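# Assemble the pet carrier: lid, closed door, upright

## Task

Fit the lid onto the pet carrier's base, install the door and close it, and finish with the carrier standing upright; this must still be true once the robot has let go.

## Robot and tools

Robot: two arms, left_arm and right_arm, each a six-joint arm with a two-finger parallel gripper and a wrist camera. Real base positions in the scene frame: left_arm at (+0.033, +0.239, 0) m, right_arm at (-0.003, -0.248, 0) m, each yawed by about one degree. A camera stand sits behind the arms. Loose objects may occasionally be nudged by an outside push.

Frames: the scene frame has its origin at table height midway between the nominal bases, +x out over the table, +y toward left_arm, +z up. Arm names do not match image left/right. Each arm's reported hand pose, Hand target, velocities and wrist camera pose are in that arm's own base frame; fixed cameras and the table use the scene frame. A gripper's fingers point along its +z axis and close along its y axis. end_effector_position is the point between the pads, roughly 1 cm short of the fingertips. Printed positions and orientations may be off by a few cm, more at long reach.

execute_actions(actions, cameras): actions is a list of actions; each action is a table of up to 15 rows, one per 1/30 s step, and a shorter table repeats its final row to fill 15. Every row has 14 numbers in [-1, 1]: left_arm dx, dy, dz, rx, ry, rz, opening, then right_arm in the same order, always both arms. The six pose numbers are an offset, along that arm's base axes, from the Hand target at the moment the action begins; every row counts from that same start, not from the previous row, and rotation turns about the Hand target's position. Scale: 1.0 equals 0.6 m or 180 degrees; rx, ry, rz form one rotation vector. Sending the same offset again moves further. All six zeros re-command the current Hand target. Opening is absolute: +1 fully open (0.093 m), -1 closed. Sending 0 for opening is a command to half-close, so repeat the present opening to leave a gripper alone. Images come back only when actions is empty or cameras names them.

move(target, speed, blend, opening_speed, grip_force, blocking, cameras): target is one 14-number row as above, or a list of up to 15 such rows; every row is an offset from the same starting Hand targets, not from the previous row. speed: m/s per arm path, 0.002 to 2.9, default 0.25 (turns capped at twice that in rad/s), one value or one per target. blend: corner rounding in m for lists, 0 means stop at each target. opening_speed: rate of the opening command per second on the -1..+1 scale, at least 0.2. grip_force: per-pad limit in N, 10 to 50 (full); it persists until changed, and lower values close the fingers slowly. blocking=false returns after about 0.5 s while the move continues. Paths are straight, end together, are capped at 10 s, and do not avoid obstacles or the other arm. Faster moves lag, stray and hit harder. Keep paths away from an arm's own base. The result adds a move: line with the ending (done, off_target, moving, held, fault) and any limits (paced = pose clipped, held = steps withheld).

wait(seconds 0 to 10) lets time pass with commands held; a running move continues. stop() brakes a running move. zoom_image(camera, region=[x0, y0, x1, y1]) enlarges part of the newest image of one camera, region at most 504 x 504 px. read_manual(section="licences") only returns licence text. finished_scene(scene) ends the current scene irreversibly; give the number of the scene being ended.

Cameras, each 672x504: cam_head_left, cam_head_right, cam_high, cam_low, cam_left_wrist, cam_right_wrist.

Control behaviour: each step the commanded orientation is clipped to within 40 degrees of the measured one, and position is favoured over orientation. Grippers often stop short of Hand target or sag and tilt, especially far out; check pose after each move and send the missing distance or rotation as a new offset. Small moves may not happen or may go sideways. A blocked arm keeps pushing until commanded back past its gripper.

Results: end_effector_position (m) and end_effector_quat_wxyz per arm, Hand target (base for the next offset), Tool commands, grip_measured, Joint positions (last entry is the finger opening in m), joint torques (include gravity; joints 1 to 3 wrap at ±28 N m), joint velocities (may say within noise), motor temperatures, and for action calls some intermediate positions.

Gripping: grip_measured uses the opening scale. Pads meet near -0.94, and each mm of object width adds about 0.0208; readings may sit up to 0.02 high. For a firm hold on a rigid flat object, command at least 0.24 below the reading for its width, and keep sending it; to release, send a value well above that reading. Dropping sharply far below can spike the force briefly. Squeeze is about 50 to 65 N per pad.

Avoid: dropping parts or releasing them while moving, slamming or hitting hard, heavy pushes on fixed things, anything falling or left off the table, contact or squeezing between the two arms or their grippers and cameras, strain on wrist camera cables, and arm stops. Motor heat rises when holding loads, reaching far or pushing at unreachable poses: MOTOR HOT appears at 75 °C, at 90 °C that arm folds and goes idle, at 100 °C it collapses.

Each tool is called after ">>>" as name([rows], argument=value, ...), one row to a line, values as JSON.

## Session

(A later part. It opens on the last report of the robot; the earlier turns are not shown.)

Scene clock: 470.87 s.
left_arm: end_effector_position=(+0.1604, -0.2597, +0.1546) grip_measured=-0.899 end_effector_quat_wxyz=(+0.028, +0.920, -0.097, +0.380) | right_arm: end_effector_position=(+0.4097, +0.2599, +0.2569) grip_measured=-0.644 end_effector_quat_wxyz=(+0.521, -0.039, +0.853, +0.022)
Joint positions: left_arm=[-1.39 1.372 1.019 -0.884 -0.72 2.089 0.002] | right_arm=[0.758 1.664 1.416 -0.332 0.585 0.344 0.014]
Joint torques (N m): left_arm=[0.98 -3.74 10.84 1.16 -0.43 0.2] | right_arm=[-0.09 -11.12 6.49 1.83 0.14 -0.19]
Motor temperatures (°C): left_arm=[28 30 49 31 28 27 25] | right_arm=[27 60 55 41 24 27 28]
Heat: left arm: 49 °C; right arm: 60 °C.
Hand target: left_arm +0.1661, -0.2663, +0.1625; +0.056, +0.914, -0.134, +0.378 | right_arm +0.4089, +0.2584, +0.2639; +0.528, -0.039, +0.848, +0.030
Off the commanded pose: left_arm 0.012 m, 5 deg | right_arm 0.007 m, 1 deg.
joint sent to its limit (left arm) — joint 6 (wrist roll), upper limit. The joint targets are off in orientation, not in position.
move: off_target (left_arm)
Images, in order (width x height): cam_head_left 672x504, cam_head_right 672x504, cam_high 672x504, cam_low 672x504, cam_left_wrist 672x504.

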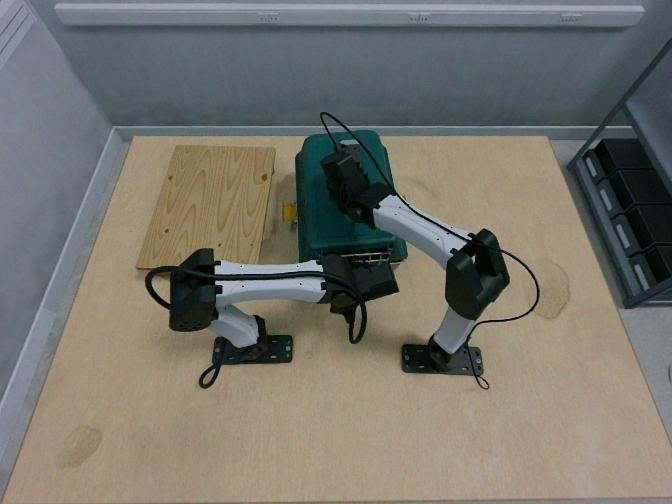

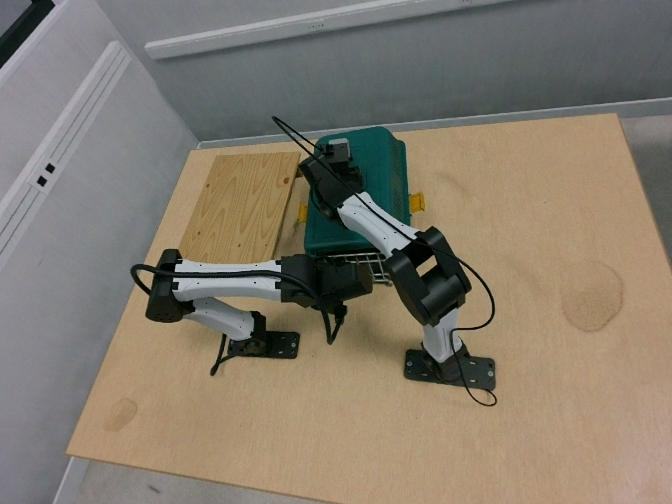

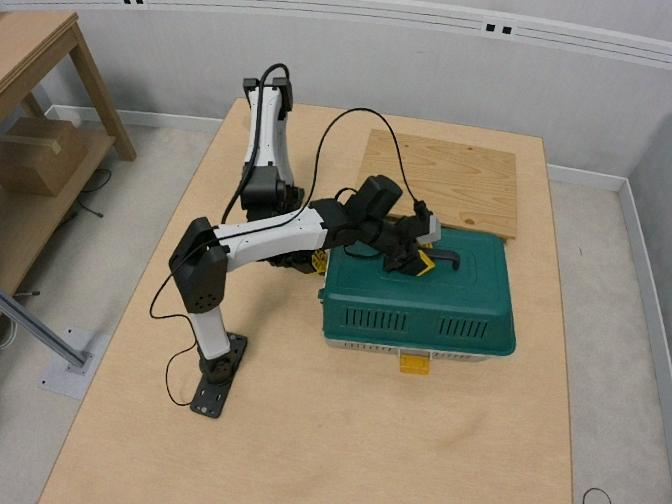

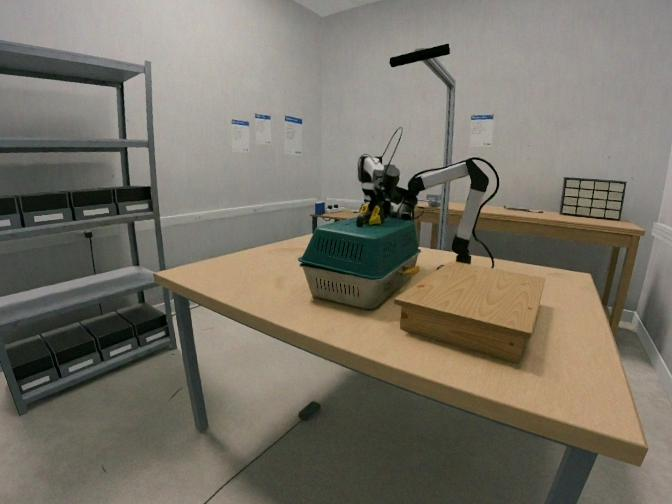

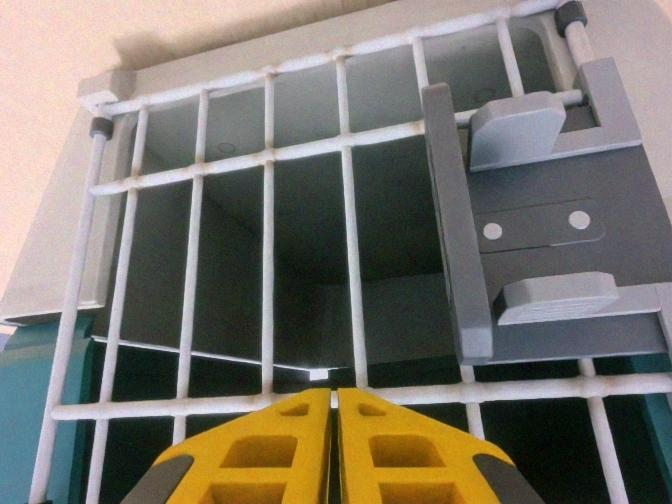

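>>> move(target=[0,0,0,0,0,0,-0.9,0.0,0,-0.035,-0.006,0.012,0,-1], speed=0.03, cameras=["cam_head_left","cam_high","cam_low","cam_head_right","cam_left_wrist"])

>>> zoom_image(camera="cam_head_right", region=[300, 240, 330, 270])

>>> zoom_image(camera="cam_head_left", region=[370, 230, 410, 270])

>>> zoom_image(camera="cam_high", region=[305, 280, 335, 310])

>>> zoom_image(camera="cam_low", region=[250, 160, 460, 320])

>>> zoom_image(camera="cam_head_left", region=[300, 230, 340, 270])

Scene clock: 485.83 s.
left_arm: end_effector_position=(+0.1604, -0.2597, +0.1546) grip_measured=-0.899 end_effector_quat_wxyz=(+0.028, +0.920, -0.097, +0.380) | right_arm: end_effector_position=(+0.4099, +0.2598, +0.2522) grip_measured=-0.644 end_effector_quat_wxyz=(+0.520, -0.032, +0.853, +0.028)
Joint positions: left_arm=[-1.39 1.372 1.019 -0.884 -0.72 2.089 0.002] | right_arm=[0.756 1.663 1.397 -0.311 0.58 0.36 0.014]
Joint torques (N m): left_arm=[0.98 -3.74 10.86 1.16 -0.43 0.2] | right_arm=[-0.16 -9.36 5.79 1.64 0.09 -0.26]
Motor temperatures (°C): left_arm=[28 30 49 31 28 27 25] | right_arm=[27 62 53 41 24 27 28]
Heat: left arm: 49 °C; right arm: 62 °C.
Hand target: left_arm +0.1661, -0.2663, +0.1625; +0.056, +0.914, -0.134, +0.378 | right_arm +0.4089, +0.2585, +0.2430; +0.512, -0.043, +0.858, +0.023
Off the commanded pose: left_arm 0.012 m, 5 deg | right_arm 0.010 m, 2 deg.
joint sent to its limit (left arm) — joint 6 (wrist roll), upper limit. The joint targets are off in orientation, not in position.
move: off_target (left_arm)
Images, in order (width x height): cam_head_left 672x504, cam_head_right 672x504, cam_high 672x504, cam_low 672x504, cam_left_wrist 672x504.

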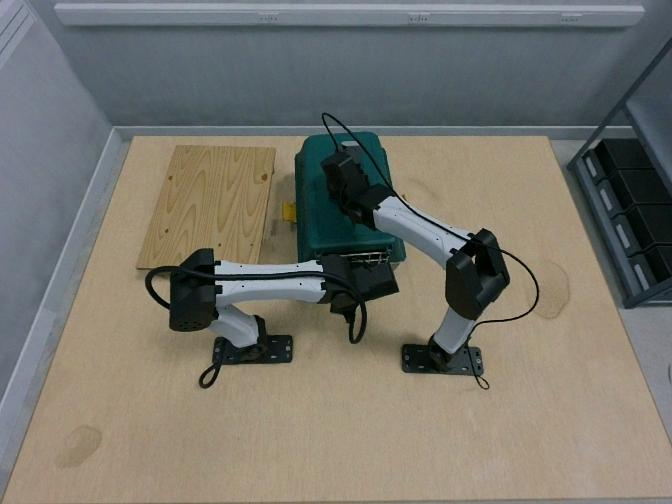

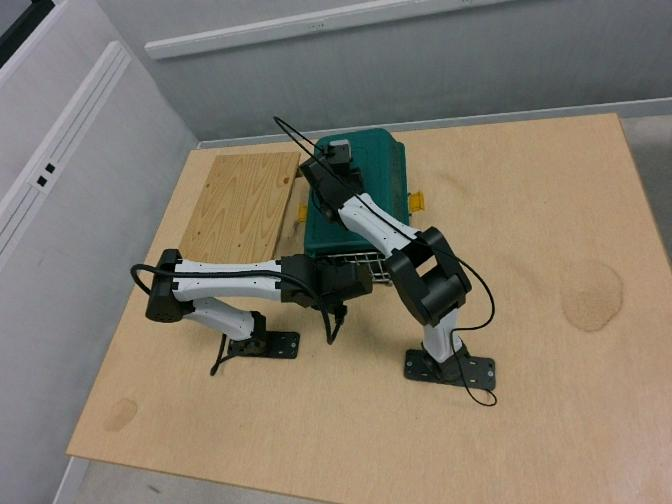

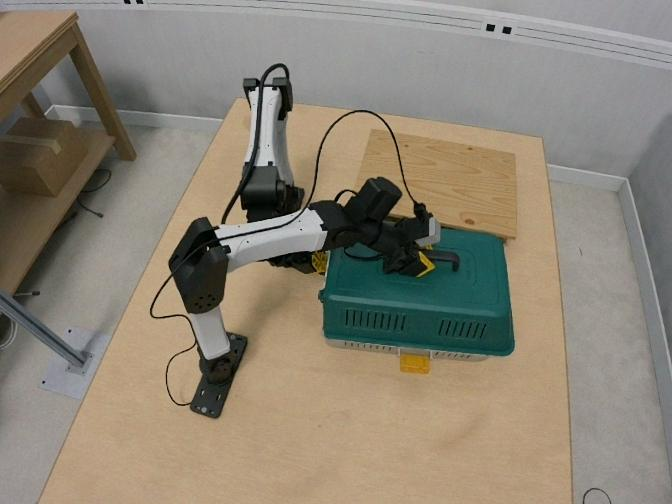

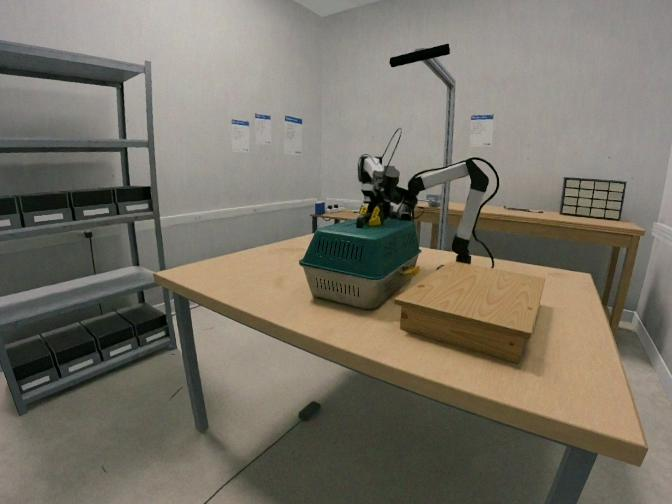

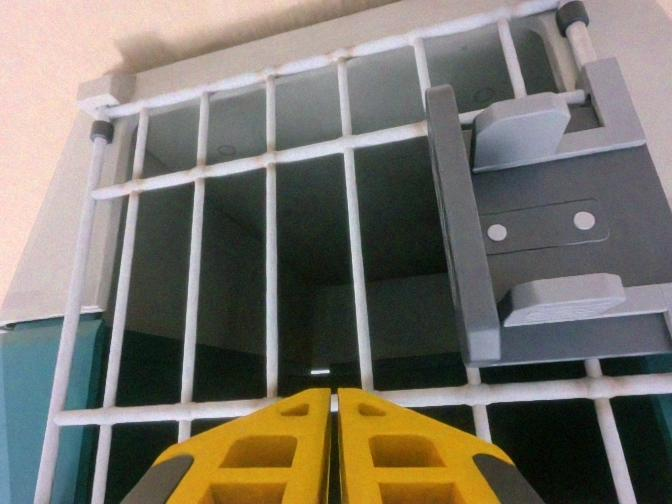

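Scaled by 16.800 from the camera's 672x504 image, which has a finer 960x720 frame.

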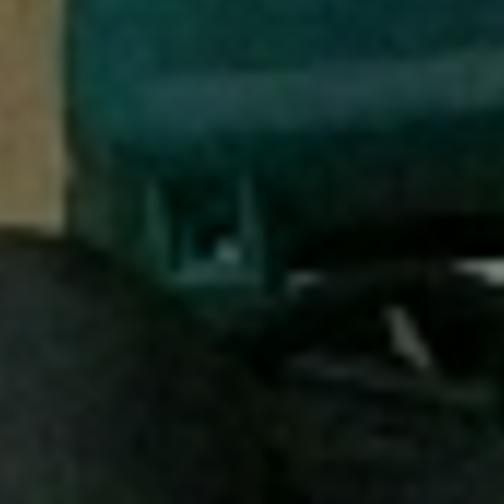

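Scaled by 12.600 from the camera's 672x504 image, which has a finer 960x720 frame.

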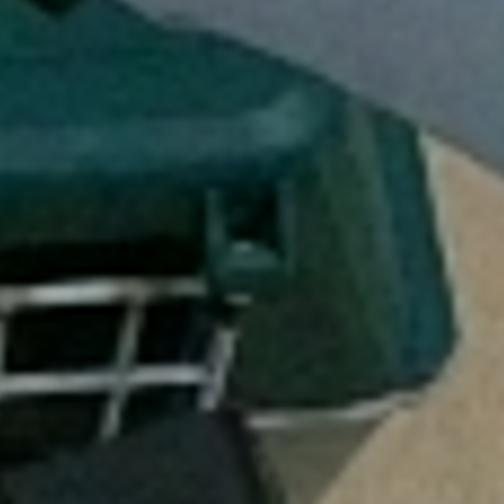

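Scaled by 16.800 from the camera's 672x504 image, which has a finer 960x720 frame.

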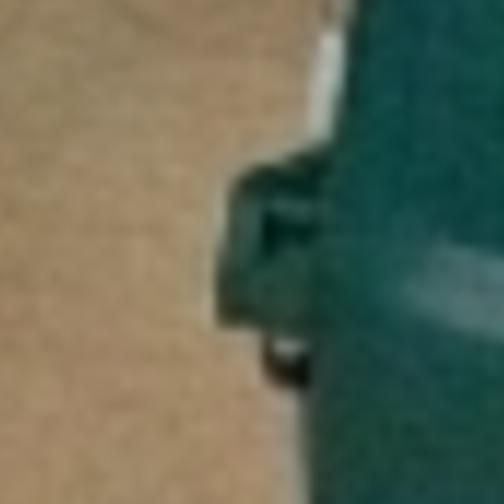

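Scaled by 2.400 from the camera's 672x504 image, which has a finer 960x720 frame.

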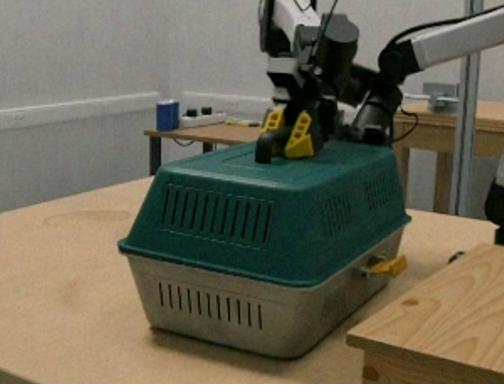

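Scaled by 12.600 from the camera's 672x504 image, which has a finer 960x720 frame.

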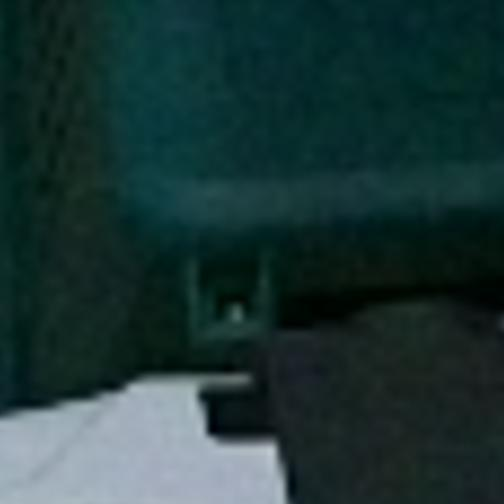

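>>> move(target=[0,0,0,0,0,0,-0.9,-0.008,0,-0.035,-0.006,0.012,0,-1], speed=0.03)

>>> move(target=[-0.11,0.02,0.0,0,0,0,-0.9,0,0,0,0,0,0,-1], speed=0.06, cameras=["cam_head_left","cam_high","cam_low","cam_head_right","cam_left_wrist"])

>>> zoom_image(camera="cam_head_right", region=[290, 220, 410, 300])

>>> zoom_image(camera="cam_low", region=[250, 160, 460, 320])

>>> zoom_image(camera="cam_head_left", region=[260, 110, 430, 310])

Scene clock: 498.40 s.
left_arm: end_effector_position=(+0.1604, -0.2597, +0.1546) grip_measured=-0.899 end_effector_quat_wxyz=(+0.028, +0.920, -0.097, +0.380) | right_arm: end_effector_position=(+0.4096, +0.2596, +0.2493) grip_measured=-0.644 end_effector_quat_wxyz=(+0.524, -0.027, +0.851, +0.034)
Joint positions: left_arm=[-1.39 1.372 1.019 -0.884 -0.72 2.089 0.002] | right_arm=[0.756 1.657 1.37 -0.279 0.58 0.368 0.014]
Joint torques (N m): left_arm=[0.98 -3.74 10.85 1.16 -0.43 0.2] | right_arm=[0.35 -7.98 4.98 1.34 0.07 -0.17]
Motor temperatures (°C): left_arm=[28 30 49 31 28 27 25] | right_arm=[27 61 52 40 24 27 28]
Heat: left arm: 49 °C; right arm: 61 °C.
Hand target: left_arm +0.1661, -0.2663, +0.1625; +0.056, +0.914, -0.134, +0.378 | right_arm +0.4041, +0.2584, +0.2219; +0.495, -0.047, +0.867, +0.016
Off the commanded pose: left_arm 0.012 m, 5 deg | right_arm 0.028 m, 5 deg.
joint sent to its limit (left arm) — joint 6 (wrist roll), upper limit. The joint targets are off in orientation, not in position.
move: off_target (left_arm, right_arm)

Scene clock: 500.17 s.
left_arm: end_effector_position=(+0.0999, -0.2586, +0.1585) grip_measured=-0.899 end_effector_quat_wxyz=(+0.055, +0.918, -0.134, +0.370) | right_arm: end_effector_position=(+0.4096, +0.2596, +0.2493) grip_measured=-0.644 end_effector_quat_wxyz=(+0.524, -0.027, +0.851, +0.034)
Joint positions: left_arm=[-1.624 1.331 1.019 -1.035 -0.74 1.895 0.002] | right_arm=[0.756 1.657 1.37 -0.279 0.58 0.368 0.014]
Joint torques (N m): left_arm=[-1.11 -5.74 7.05 0.63 -0.64 0.03] | right_arm=[0.35 -7.99 4.93 1.33 0.07 -0.17]
Motor temperatures (°C): left_arm=[28 30 49 31 28 27 25] | right_arm=[27 60 52 39 24 27 28]
Heat: left arm: 49 °C; right arm: 60 °C.
Hand target: left_arm +0.1001, -0.2543, +0.1625; +0.056, +0.914, -0.134, +0.378 | right_arm +0.4041, +0.2584, +0.2219; +0.495, -0.047, +0.867, +0.016
Off the commanded pose: left_arm 0.006 m, 1 deg | right_arm 0.028 m, 5 deg.
move: off_target (right_arm)
Images, in order (width x height): cam_head_left 672x504, cam_head_right 672x504, cam_high 672x504, cam_low 672x504, cam_left_wrist 672x504.

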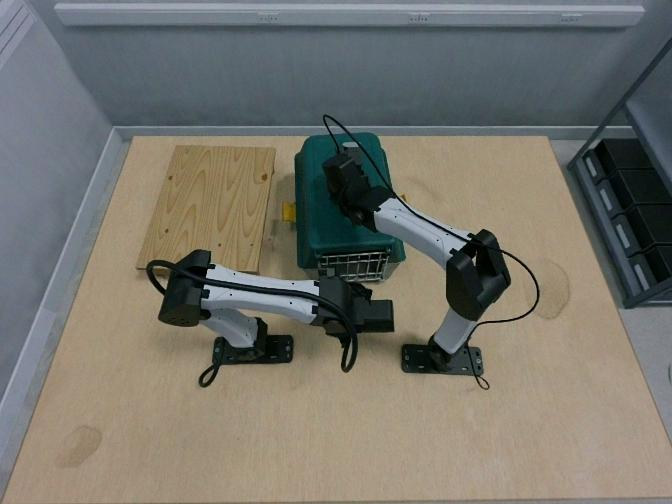

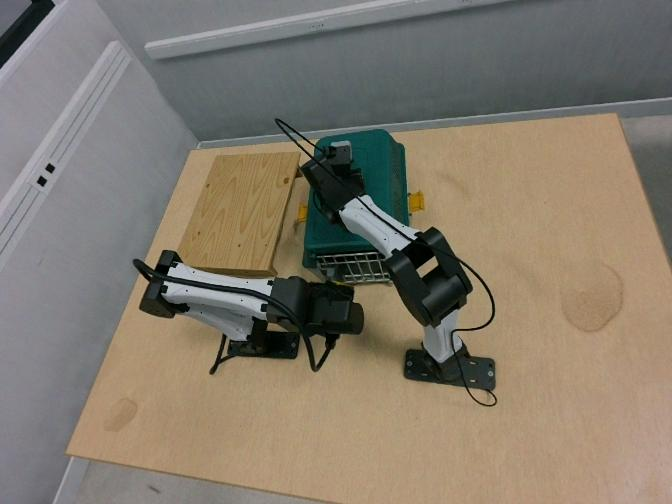

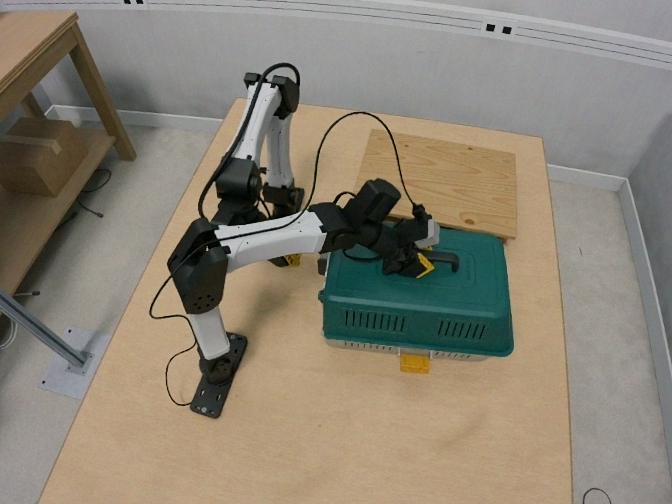

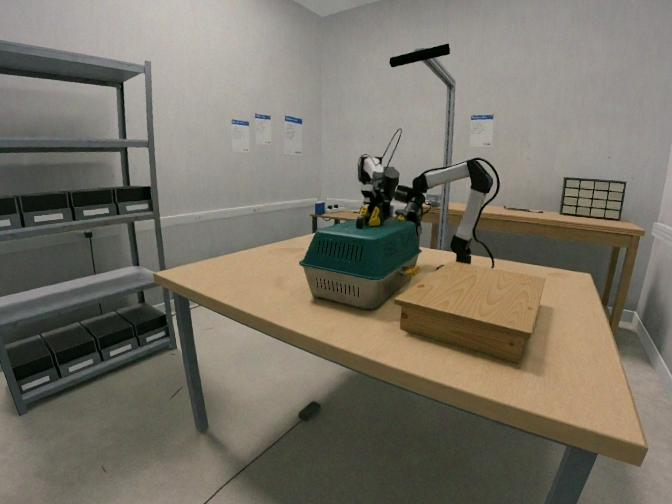

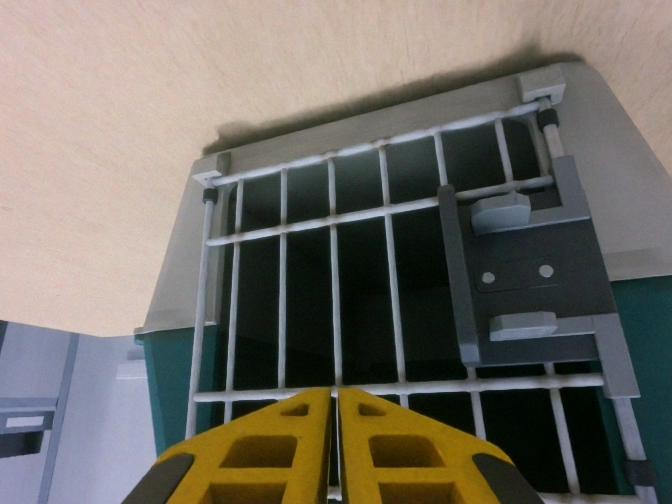

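Scaled by 4.200 from the camera's 672x504 image, which has a finer 960x720 frame.

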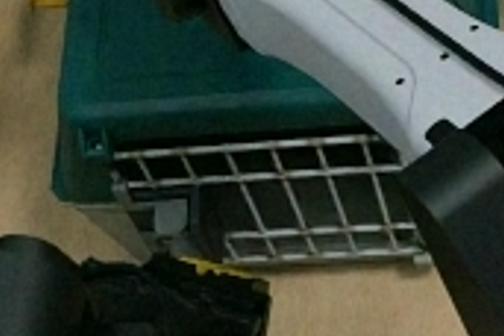

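Scaled by 2.400 from the camera's 672x504 image, which has a finer 960x720 frame.

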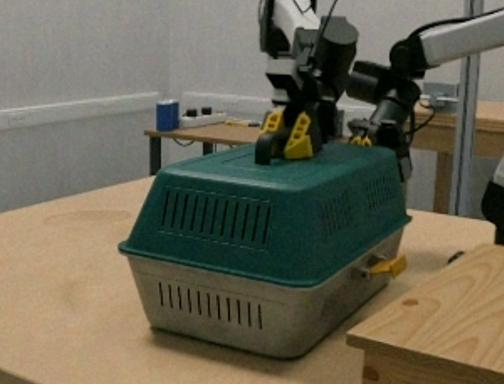

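Scaled by 2.520 from the camera's 672x504 image, which has a finer 960x720 frame.

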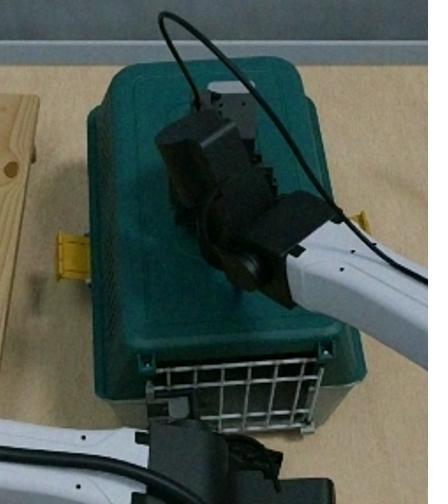

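>>> zoom_image(camera="cam_high", region=[290, 200, 540, 390])

>>> zoom_image(camera="cam_low", region=[290, 240, 430, 310])

>>> zoom_image(camera="cam_high", region=[310, 310, 420, 370])

>>> zoom_image(camera="cam_head_left", region=[290, 230, 420, 290])

Scaled by 2.016 from the camera's 672x504 image, which has a finer 960x720 frame.

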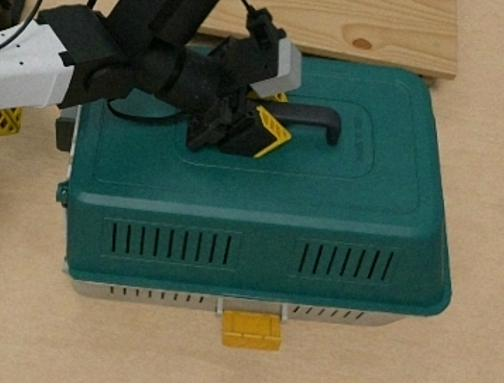

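Scaled by 3.600 from the camera's 672x504 image, which has a finer 960x720 frame.

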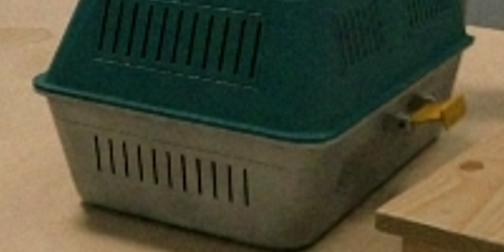

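Scaled by 4.582 from the camera's 672x504 image, which has a finer 960x720 frame.

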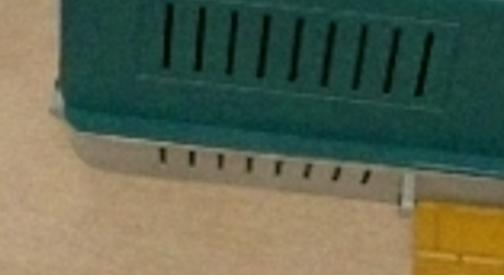

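Scaled by 3.877 from the camera's 672x504 image, which has a finer 960x720 frame.

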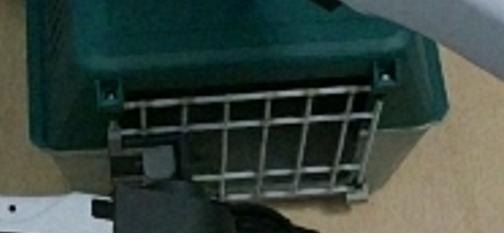

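>>> move([
  [0,0,0,0,0,0,-0.9,0.0,0,0.055,0,-0.012,0,-1],
  [0,0,0,0,0,0,-0.9,-0.018,0.0,0.055,0,-0.012,0,-1],
  [0,0,0,0,0,0,-0.9,-0.018,0.0,0,0,0,0,-1],
], speed=0.03, cameras=["cam_head_left","cam_high","cam_low","cam_left_wrist"])

>>> zoom_image(camera="cam_high", region=[290, 200, 540, 390])

>>> zoom_image(camera="cam_low", region=[290, 240, 430, 310])

>>> zoom_image(camera="cam_high", region=[310, 310, 420, 370])

>>> zoom_image(camera="cam_head_left", region=[290, 230, 420, 290])

Scene clock: 525.10 s.
left_arm: end_effector_position=(+0.0999, -0.2584, +0.1585) grip_measured=-0.899 end_effector_quat_wxyz=(+0.054, +0.918, -0.134, +0.370) | right_arm: end_effector_position=(+0.4075, +0.2582, +0.2503) grip_measured=-0.644 end_effector_quat_wxyz=(+0.530, -0.022, +0.847, +0.036)
Joint positions: left_arm=[-1.624 1.331 1.019 -1.036 -0.741 1.894 0.002] | right_arm=[0.76 1.644 1.347 -0.256 0.59 0.372 0.014]
Joint torques (N m): left_arm=[-1.11 -5.74 7.06 0.66 -0.64 0.02] | right_arm=[1.73 -9.01 4.55 1.04 0.13 -0.08]
Motor temperatures (°C): left_arm=[28 31 47 31 28 27 25] | right_arm=[27 57 50 37 24 27 28]
Heat: left arm: 47 °C; right arm: 57 °C.
Hand target: left_arm +0.1001, -0.2543, +0.1625; +0.056, +0.914, -0.134, +0.378 | right_arm +0.3933, +0.2584, +0.2220; +0.495, -0.047, +0.867, +0.016
Off the commanded pose: left_arm 0.006 m, 1 deg | right_arm 0.032 m, 6 deg.
move: off_target (right_arm)
Images, in order (width x height): cam_head_left 672x504, cam_high 672x504, cam_low 672x504, cam_left_wrist 672x504.

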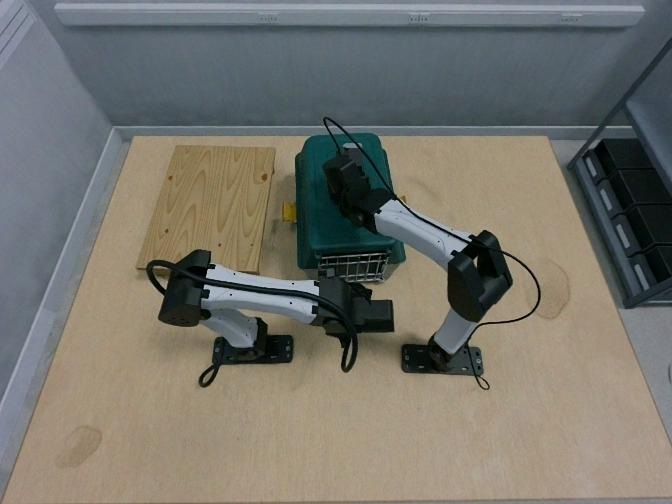

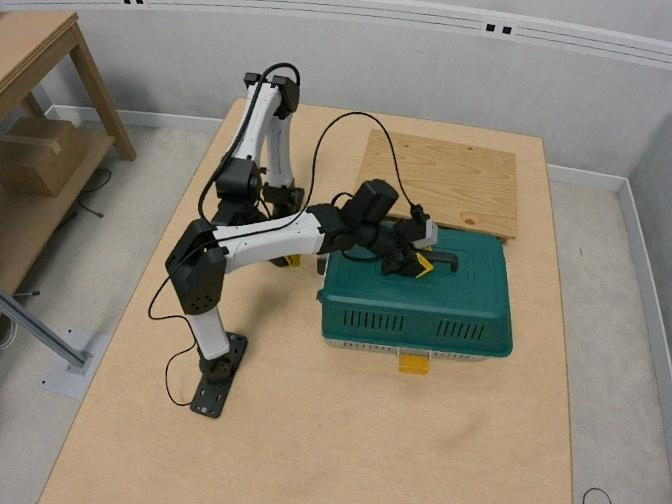

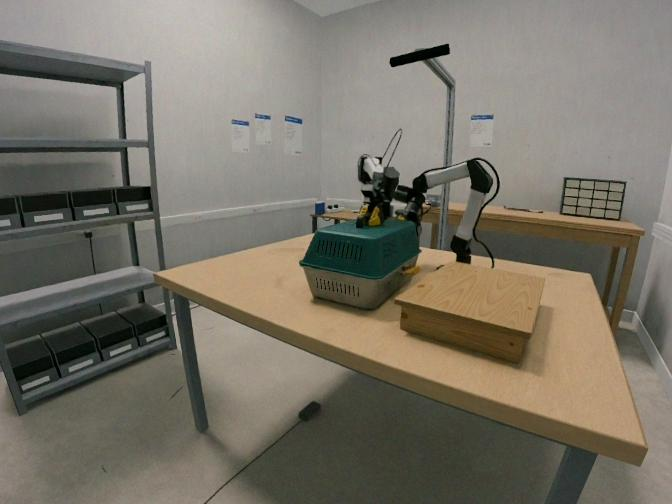

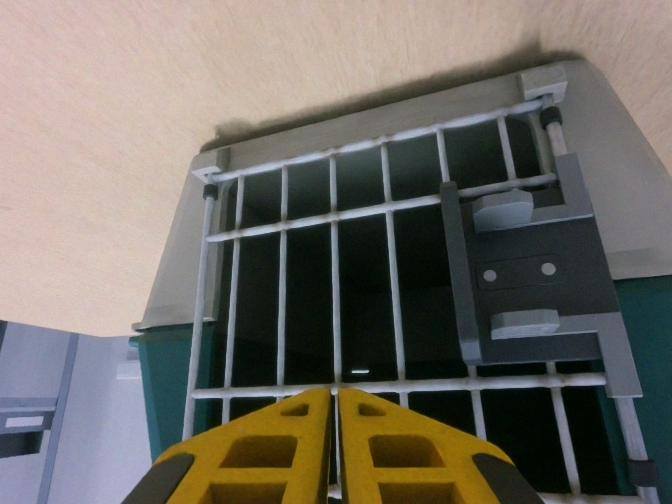

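Scaled by 2.016 from the camera's 672x504 image, which has a finer 960x720 frame.

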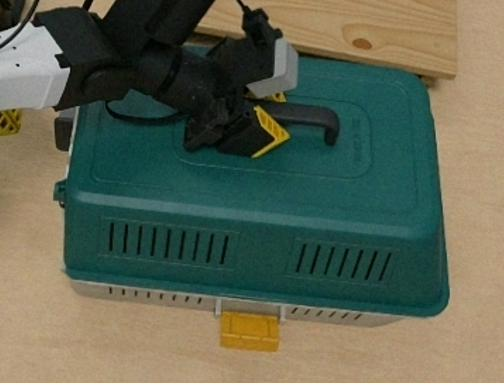

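Scaled by 3.600 from the camera's 672x504 image, which has a finer 960x720 frame.

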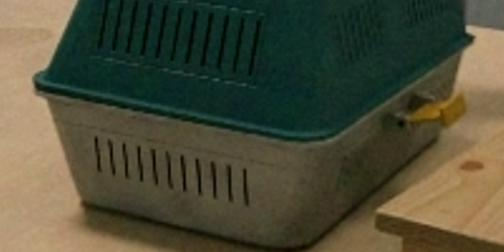

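Scaled by 4.582 from the camera's 672x504 image, which has a finer 960x720 frame.

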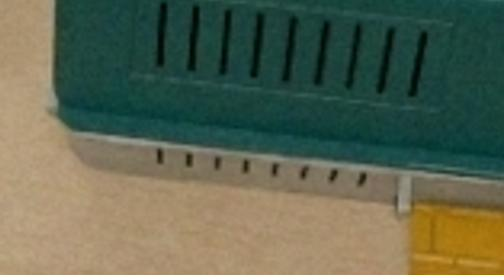

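Scaled by 3.877 from the camera's 672x504 image, which has a finer 960x720 frame.

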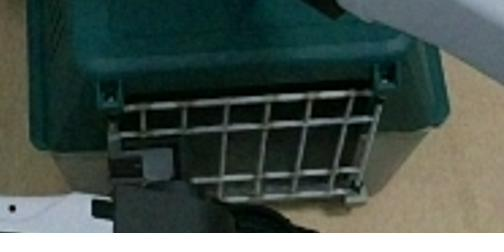

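>>> move(target=[-0.08,0.03,0.04,0,0,0,-0.9,-0.004,0,-0.01,-0.02,0.045,0,-1], speed=0.05, cameras=["cam_high","cam_low","cam_left_wrist","cam_head_left"])

>>> zoom_image(camera="cam_low", region=[290, 240, 430, 310])

>>> zoom_image(camera="cam_high", region=[290, 200, 540, 390])

>>> zoom_image(camera="cam_head_left", region=[290, 230, 420, 290])

Scene clock: 539.60 s.
left_arm: end_effector_position=(+0.0529, -0.2316, +0.1775) grip_measured=-0.899 end_effector_quat_wxyz=(+0.048, +0.918, -0.134, +0.369) | right_arm: end_effector_position=(+0.4025, +0.2578, +0.2493) grip_measured=-0.644 end_effector_quat_wxyz=(+0.486, -0.024, +0.873, +0.023)
Joint positions: left_arm=[-1.859 1.331 1.103 -1.356 -0.763 1.569 0.002] | right_arm=[0.76 1.679 1.472 -0.468 0.568 0.428 0.014]
Joint torques (N m): left_arm=[-1.16 -2.92 10.5 0.17 -0.69 0.01] | right_arm=[0.94 -6.65 7.73 0.51 -0.03 -0.27]
Motor temperatures (°C): left_arm=[28 31 46 30 28 27 25] | right_arm=[27 55 49 35 24 27 28]
Heat: left arm: 46 °C; right arm: 55 °C.
Hand target: left_arm +0.0521, -0.2362, +0.1864; +0.056, +0.914, -0.134, +0.378 | right_arm +0.3909, +0.2584, +0.2160; +0.431, -0.062, +0.900, -0.008
Off the commanded pose: left_arm 0.010 m, 1 deg | right_arm 0.035 m, 9 deg.
move: off_target (right_arm)
Images, in order (width x height): cam_head_left 672x504, cam_high 672x504, cam_low 672x504, cam_left_wrist 672x504.

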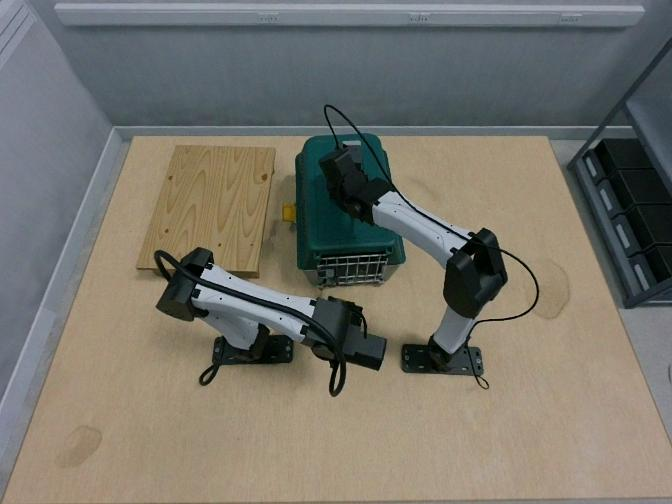

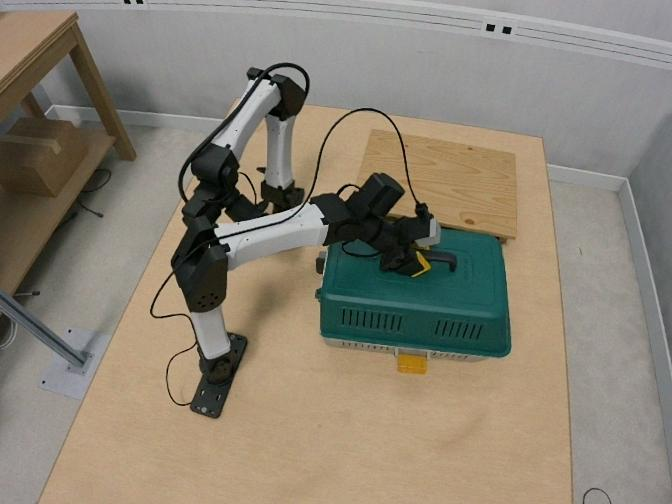

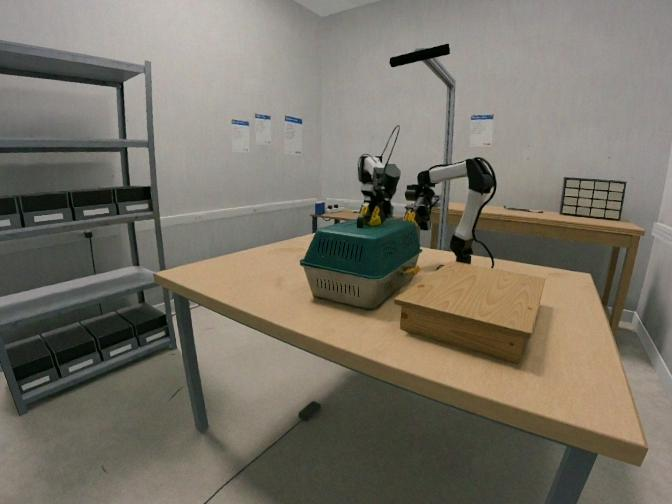

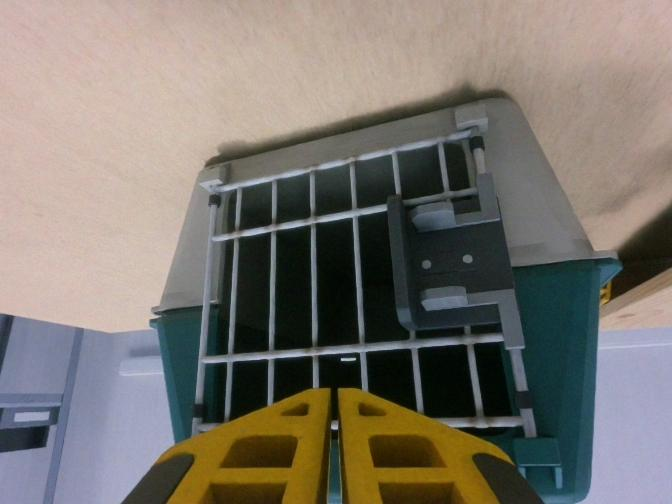

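Scaled by 3.600 from the camera's 672x504 image, which has a finer 960x720 frame.

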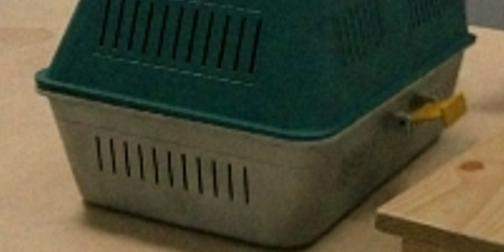

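Scaled by 2.016 from the camera's 672x504 image, which has a finer 960x720 frame.

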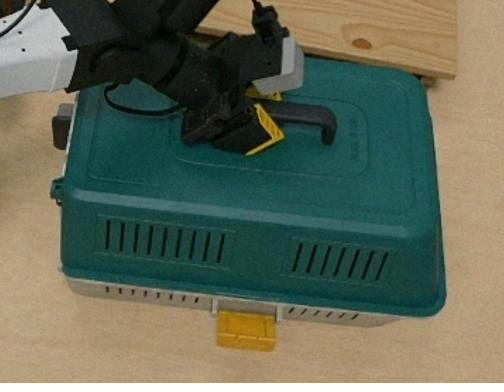

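Scaled by 3.877 from the camera's 672x504 image, which has a finer 960x720 frame.

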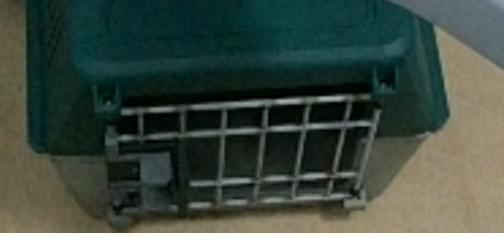

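>>> move(target=[0,0,0,0,0,0,-0.9,0.019,-0.001,0.058,0.031,-0.057,-0.007,-1], speed=0.05)

>>> move(target=[0,0,0,0,0,0,-0.9,0,0,0,0,0,0,0.6], opening_speed=0.5, cameras=["cam_right_wrist","cam_low"])

Scene clock: 557.37 s.
left_arm: end_effector_position=(+0.0529, -0.2315, +0.1775) grip_measured=-0.899 end_effector_quat_wxyz=(+0.048, +0.918, -0.134, +0.369) | right_arm: end_effector_position=(+0.4049, +0.2578, +0.2503) grip_measured=-0.644 end_effector_quat_wxyz=(+0.508, -0.022, +0.861, +0.031)
Joint positions: left_arm=[-1.859 1.331 1.103 -1.356 -0.763 1.568 0.002] | right_arm=[0.76 1.658 1.409 -0.364 0.579 0.403 0.014]
Joint torques (N m): left_arm=[-1.17 -2.93 10.5 0.13 -0.69 0.02] | right_arm=[0.83 -10.13 6.09 1.76 0.32 -0.32]
Heat: left arm: 47 °C; right arm: 53 °C.
Hand target: left_arm +0.0521, -0.2363, +0.1864; +0.056, +0.914, -0.133, +0.378 | right_arm +0.4023, +0.2578, +0.2507; +0.512, -0.030, +0.858, +0.025
Off the commanded pose: left_arm 0.010 m, 1 deg | right_arm 0.003 m, 1 deg.
move: done

Scene clock: 560.77 s.
left_arm: end_effector_position=(+0.0529, -0.2315, +0.1775) grip_measured=-0.899 end_effector_quat_wxyz=(+0.048, +0.918, -0.134, +0.369) | right_arm: end_effector_position=(+0.4056, +0.2572, +0.2508) grip_measured=+0.598 end_effector_quat_wxyz=(+0.511, -0.025, +0.859, +0.026)
Joint positions: left_arm=[-1.859 1.331 1.103 -1.356 -0.763 1.568 0.002] | right_arm=[0.76 1.658 1.406 -0.356 0.586 0.389 0.074]
Joint torques (N m): left_arm=[-1.16 -2.92 10.5 0.13 -0.69 0.02] | right_arm=[0.8 -10.17 6.31 1.67 0.26 -0.17]
Heat: left arm: 47 °C; right arm: 54 °C.
Hand target: left_arm +0.0521, -0.2363, +0.1864; +0.056, +0.914, -0.133, +0.378 | right_arm +0.4023, +0.2579, +0.2507; +0.512, -0.030, +0.858, +0.025
Off the commanded pose: left_arm 0.010 m, 1 deg | right_arm 0.003 m, 1 deg.
move: done
Images, in order (width x height): cam_low 672x504, cam_right_wrist 672x504.

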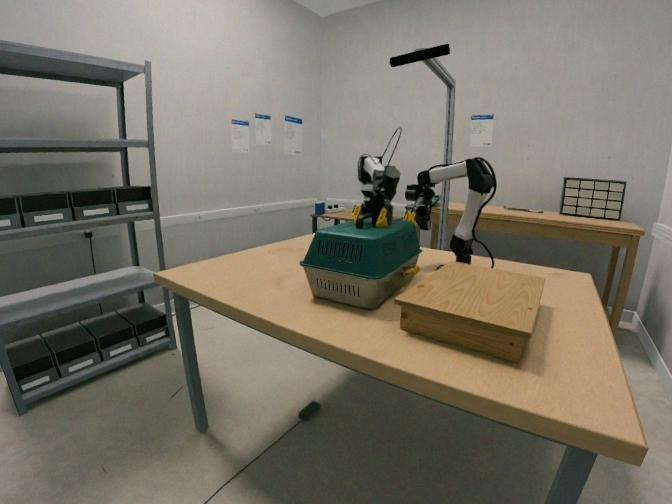

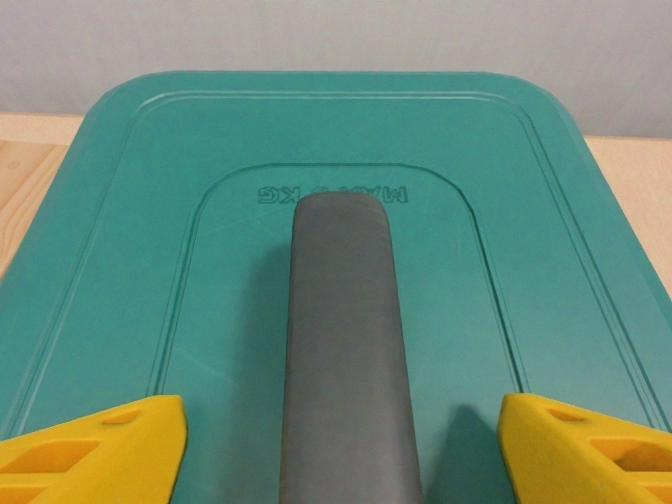

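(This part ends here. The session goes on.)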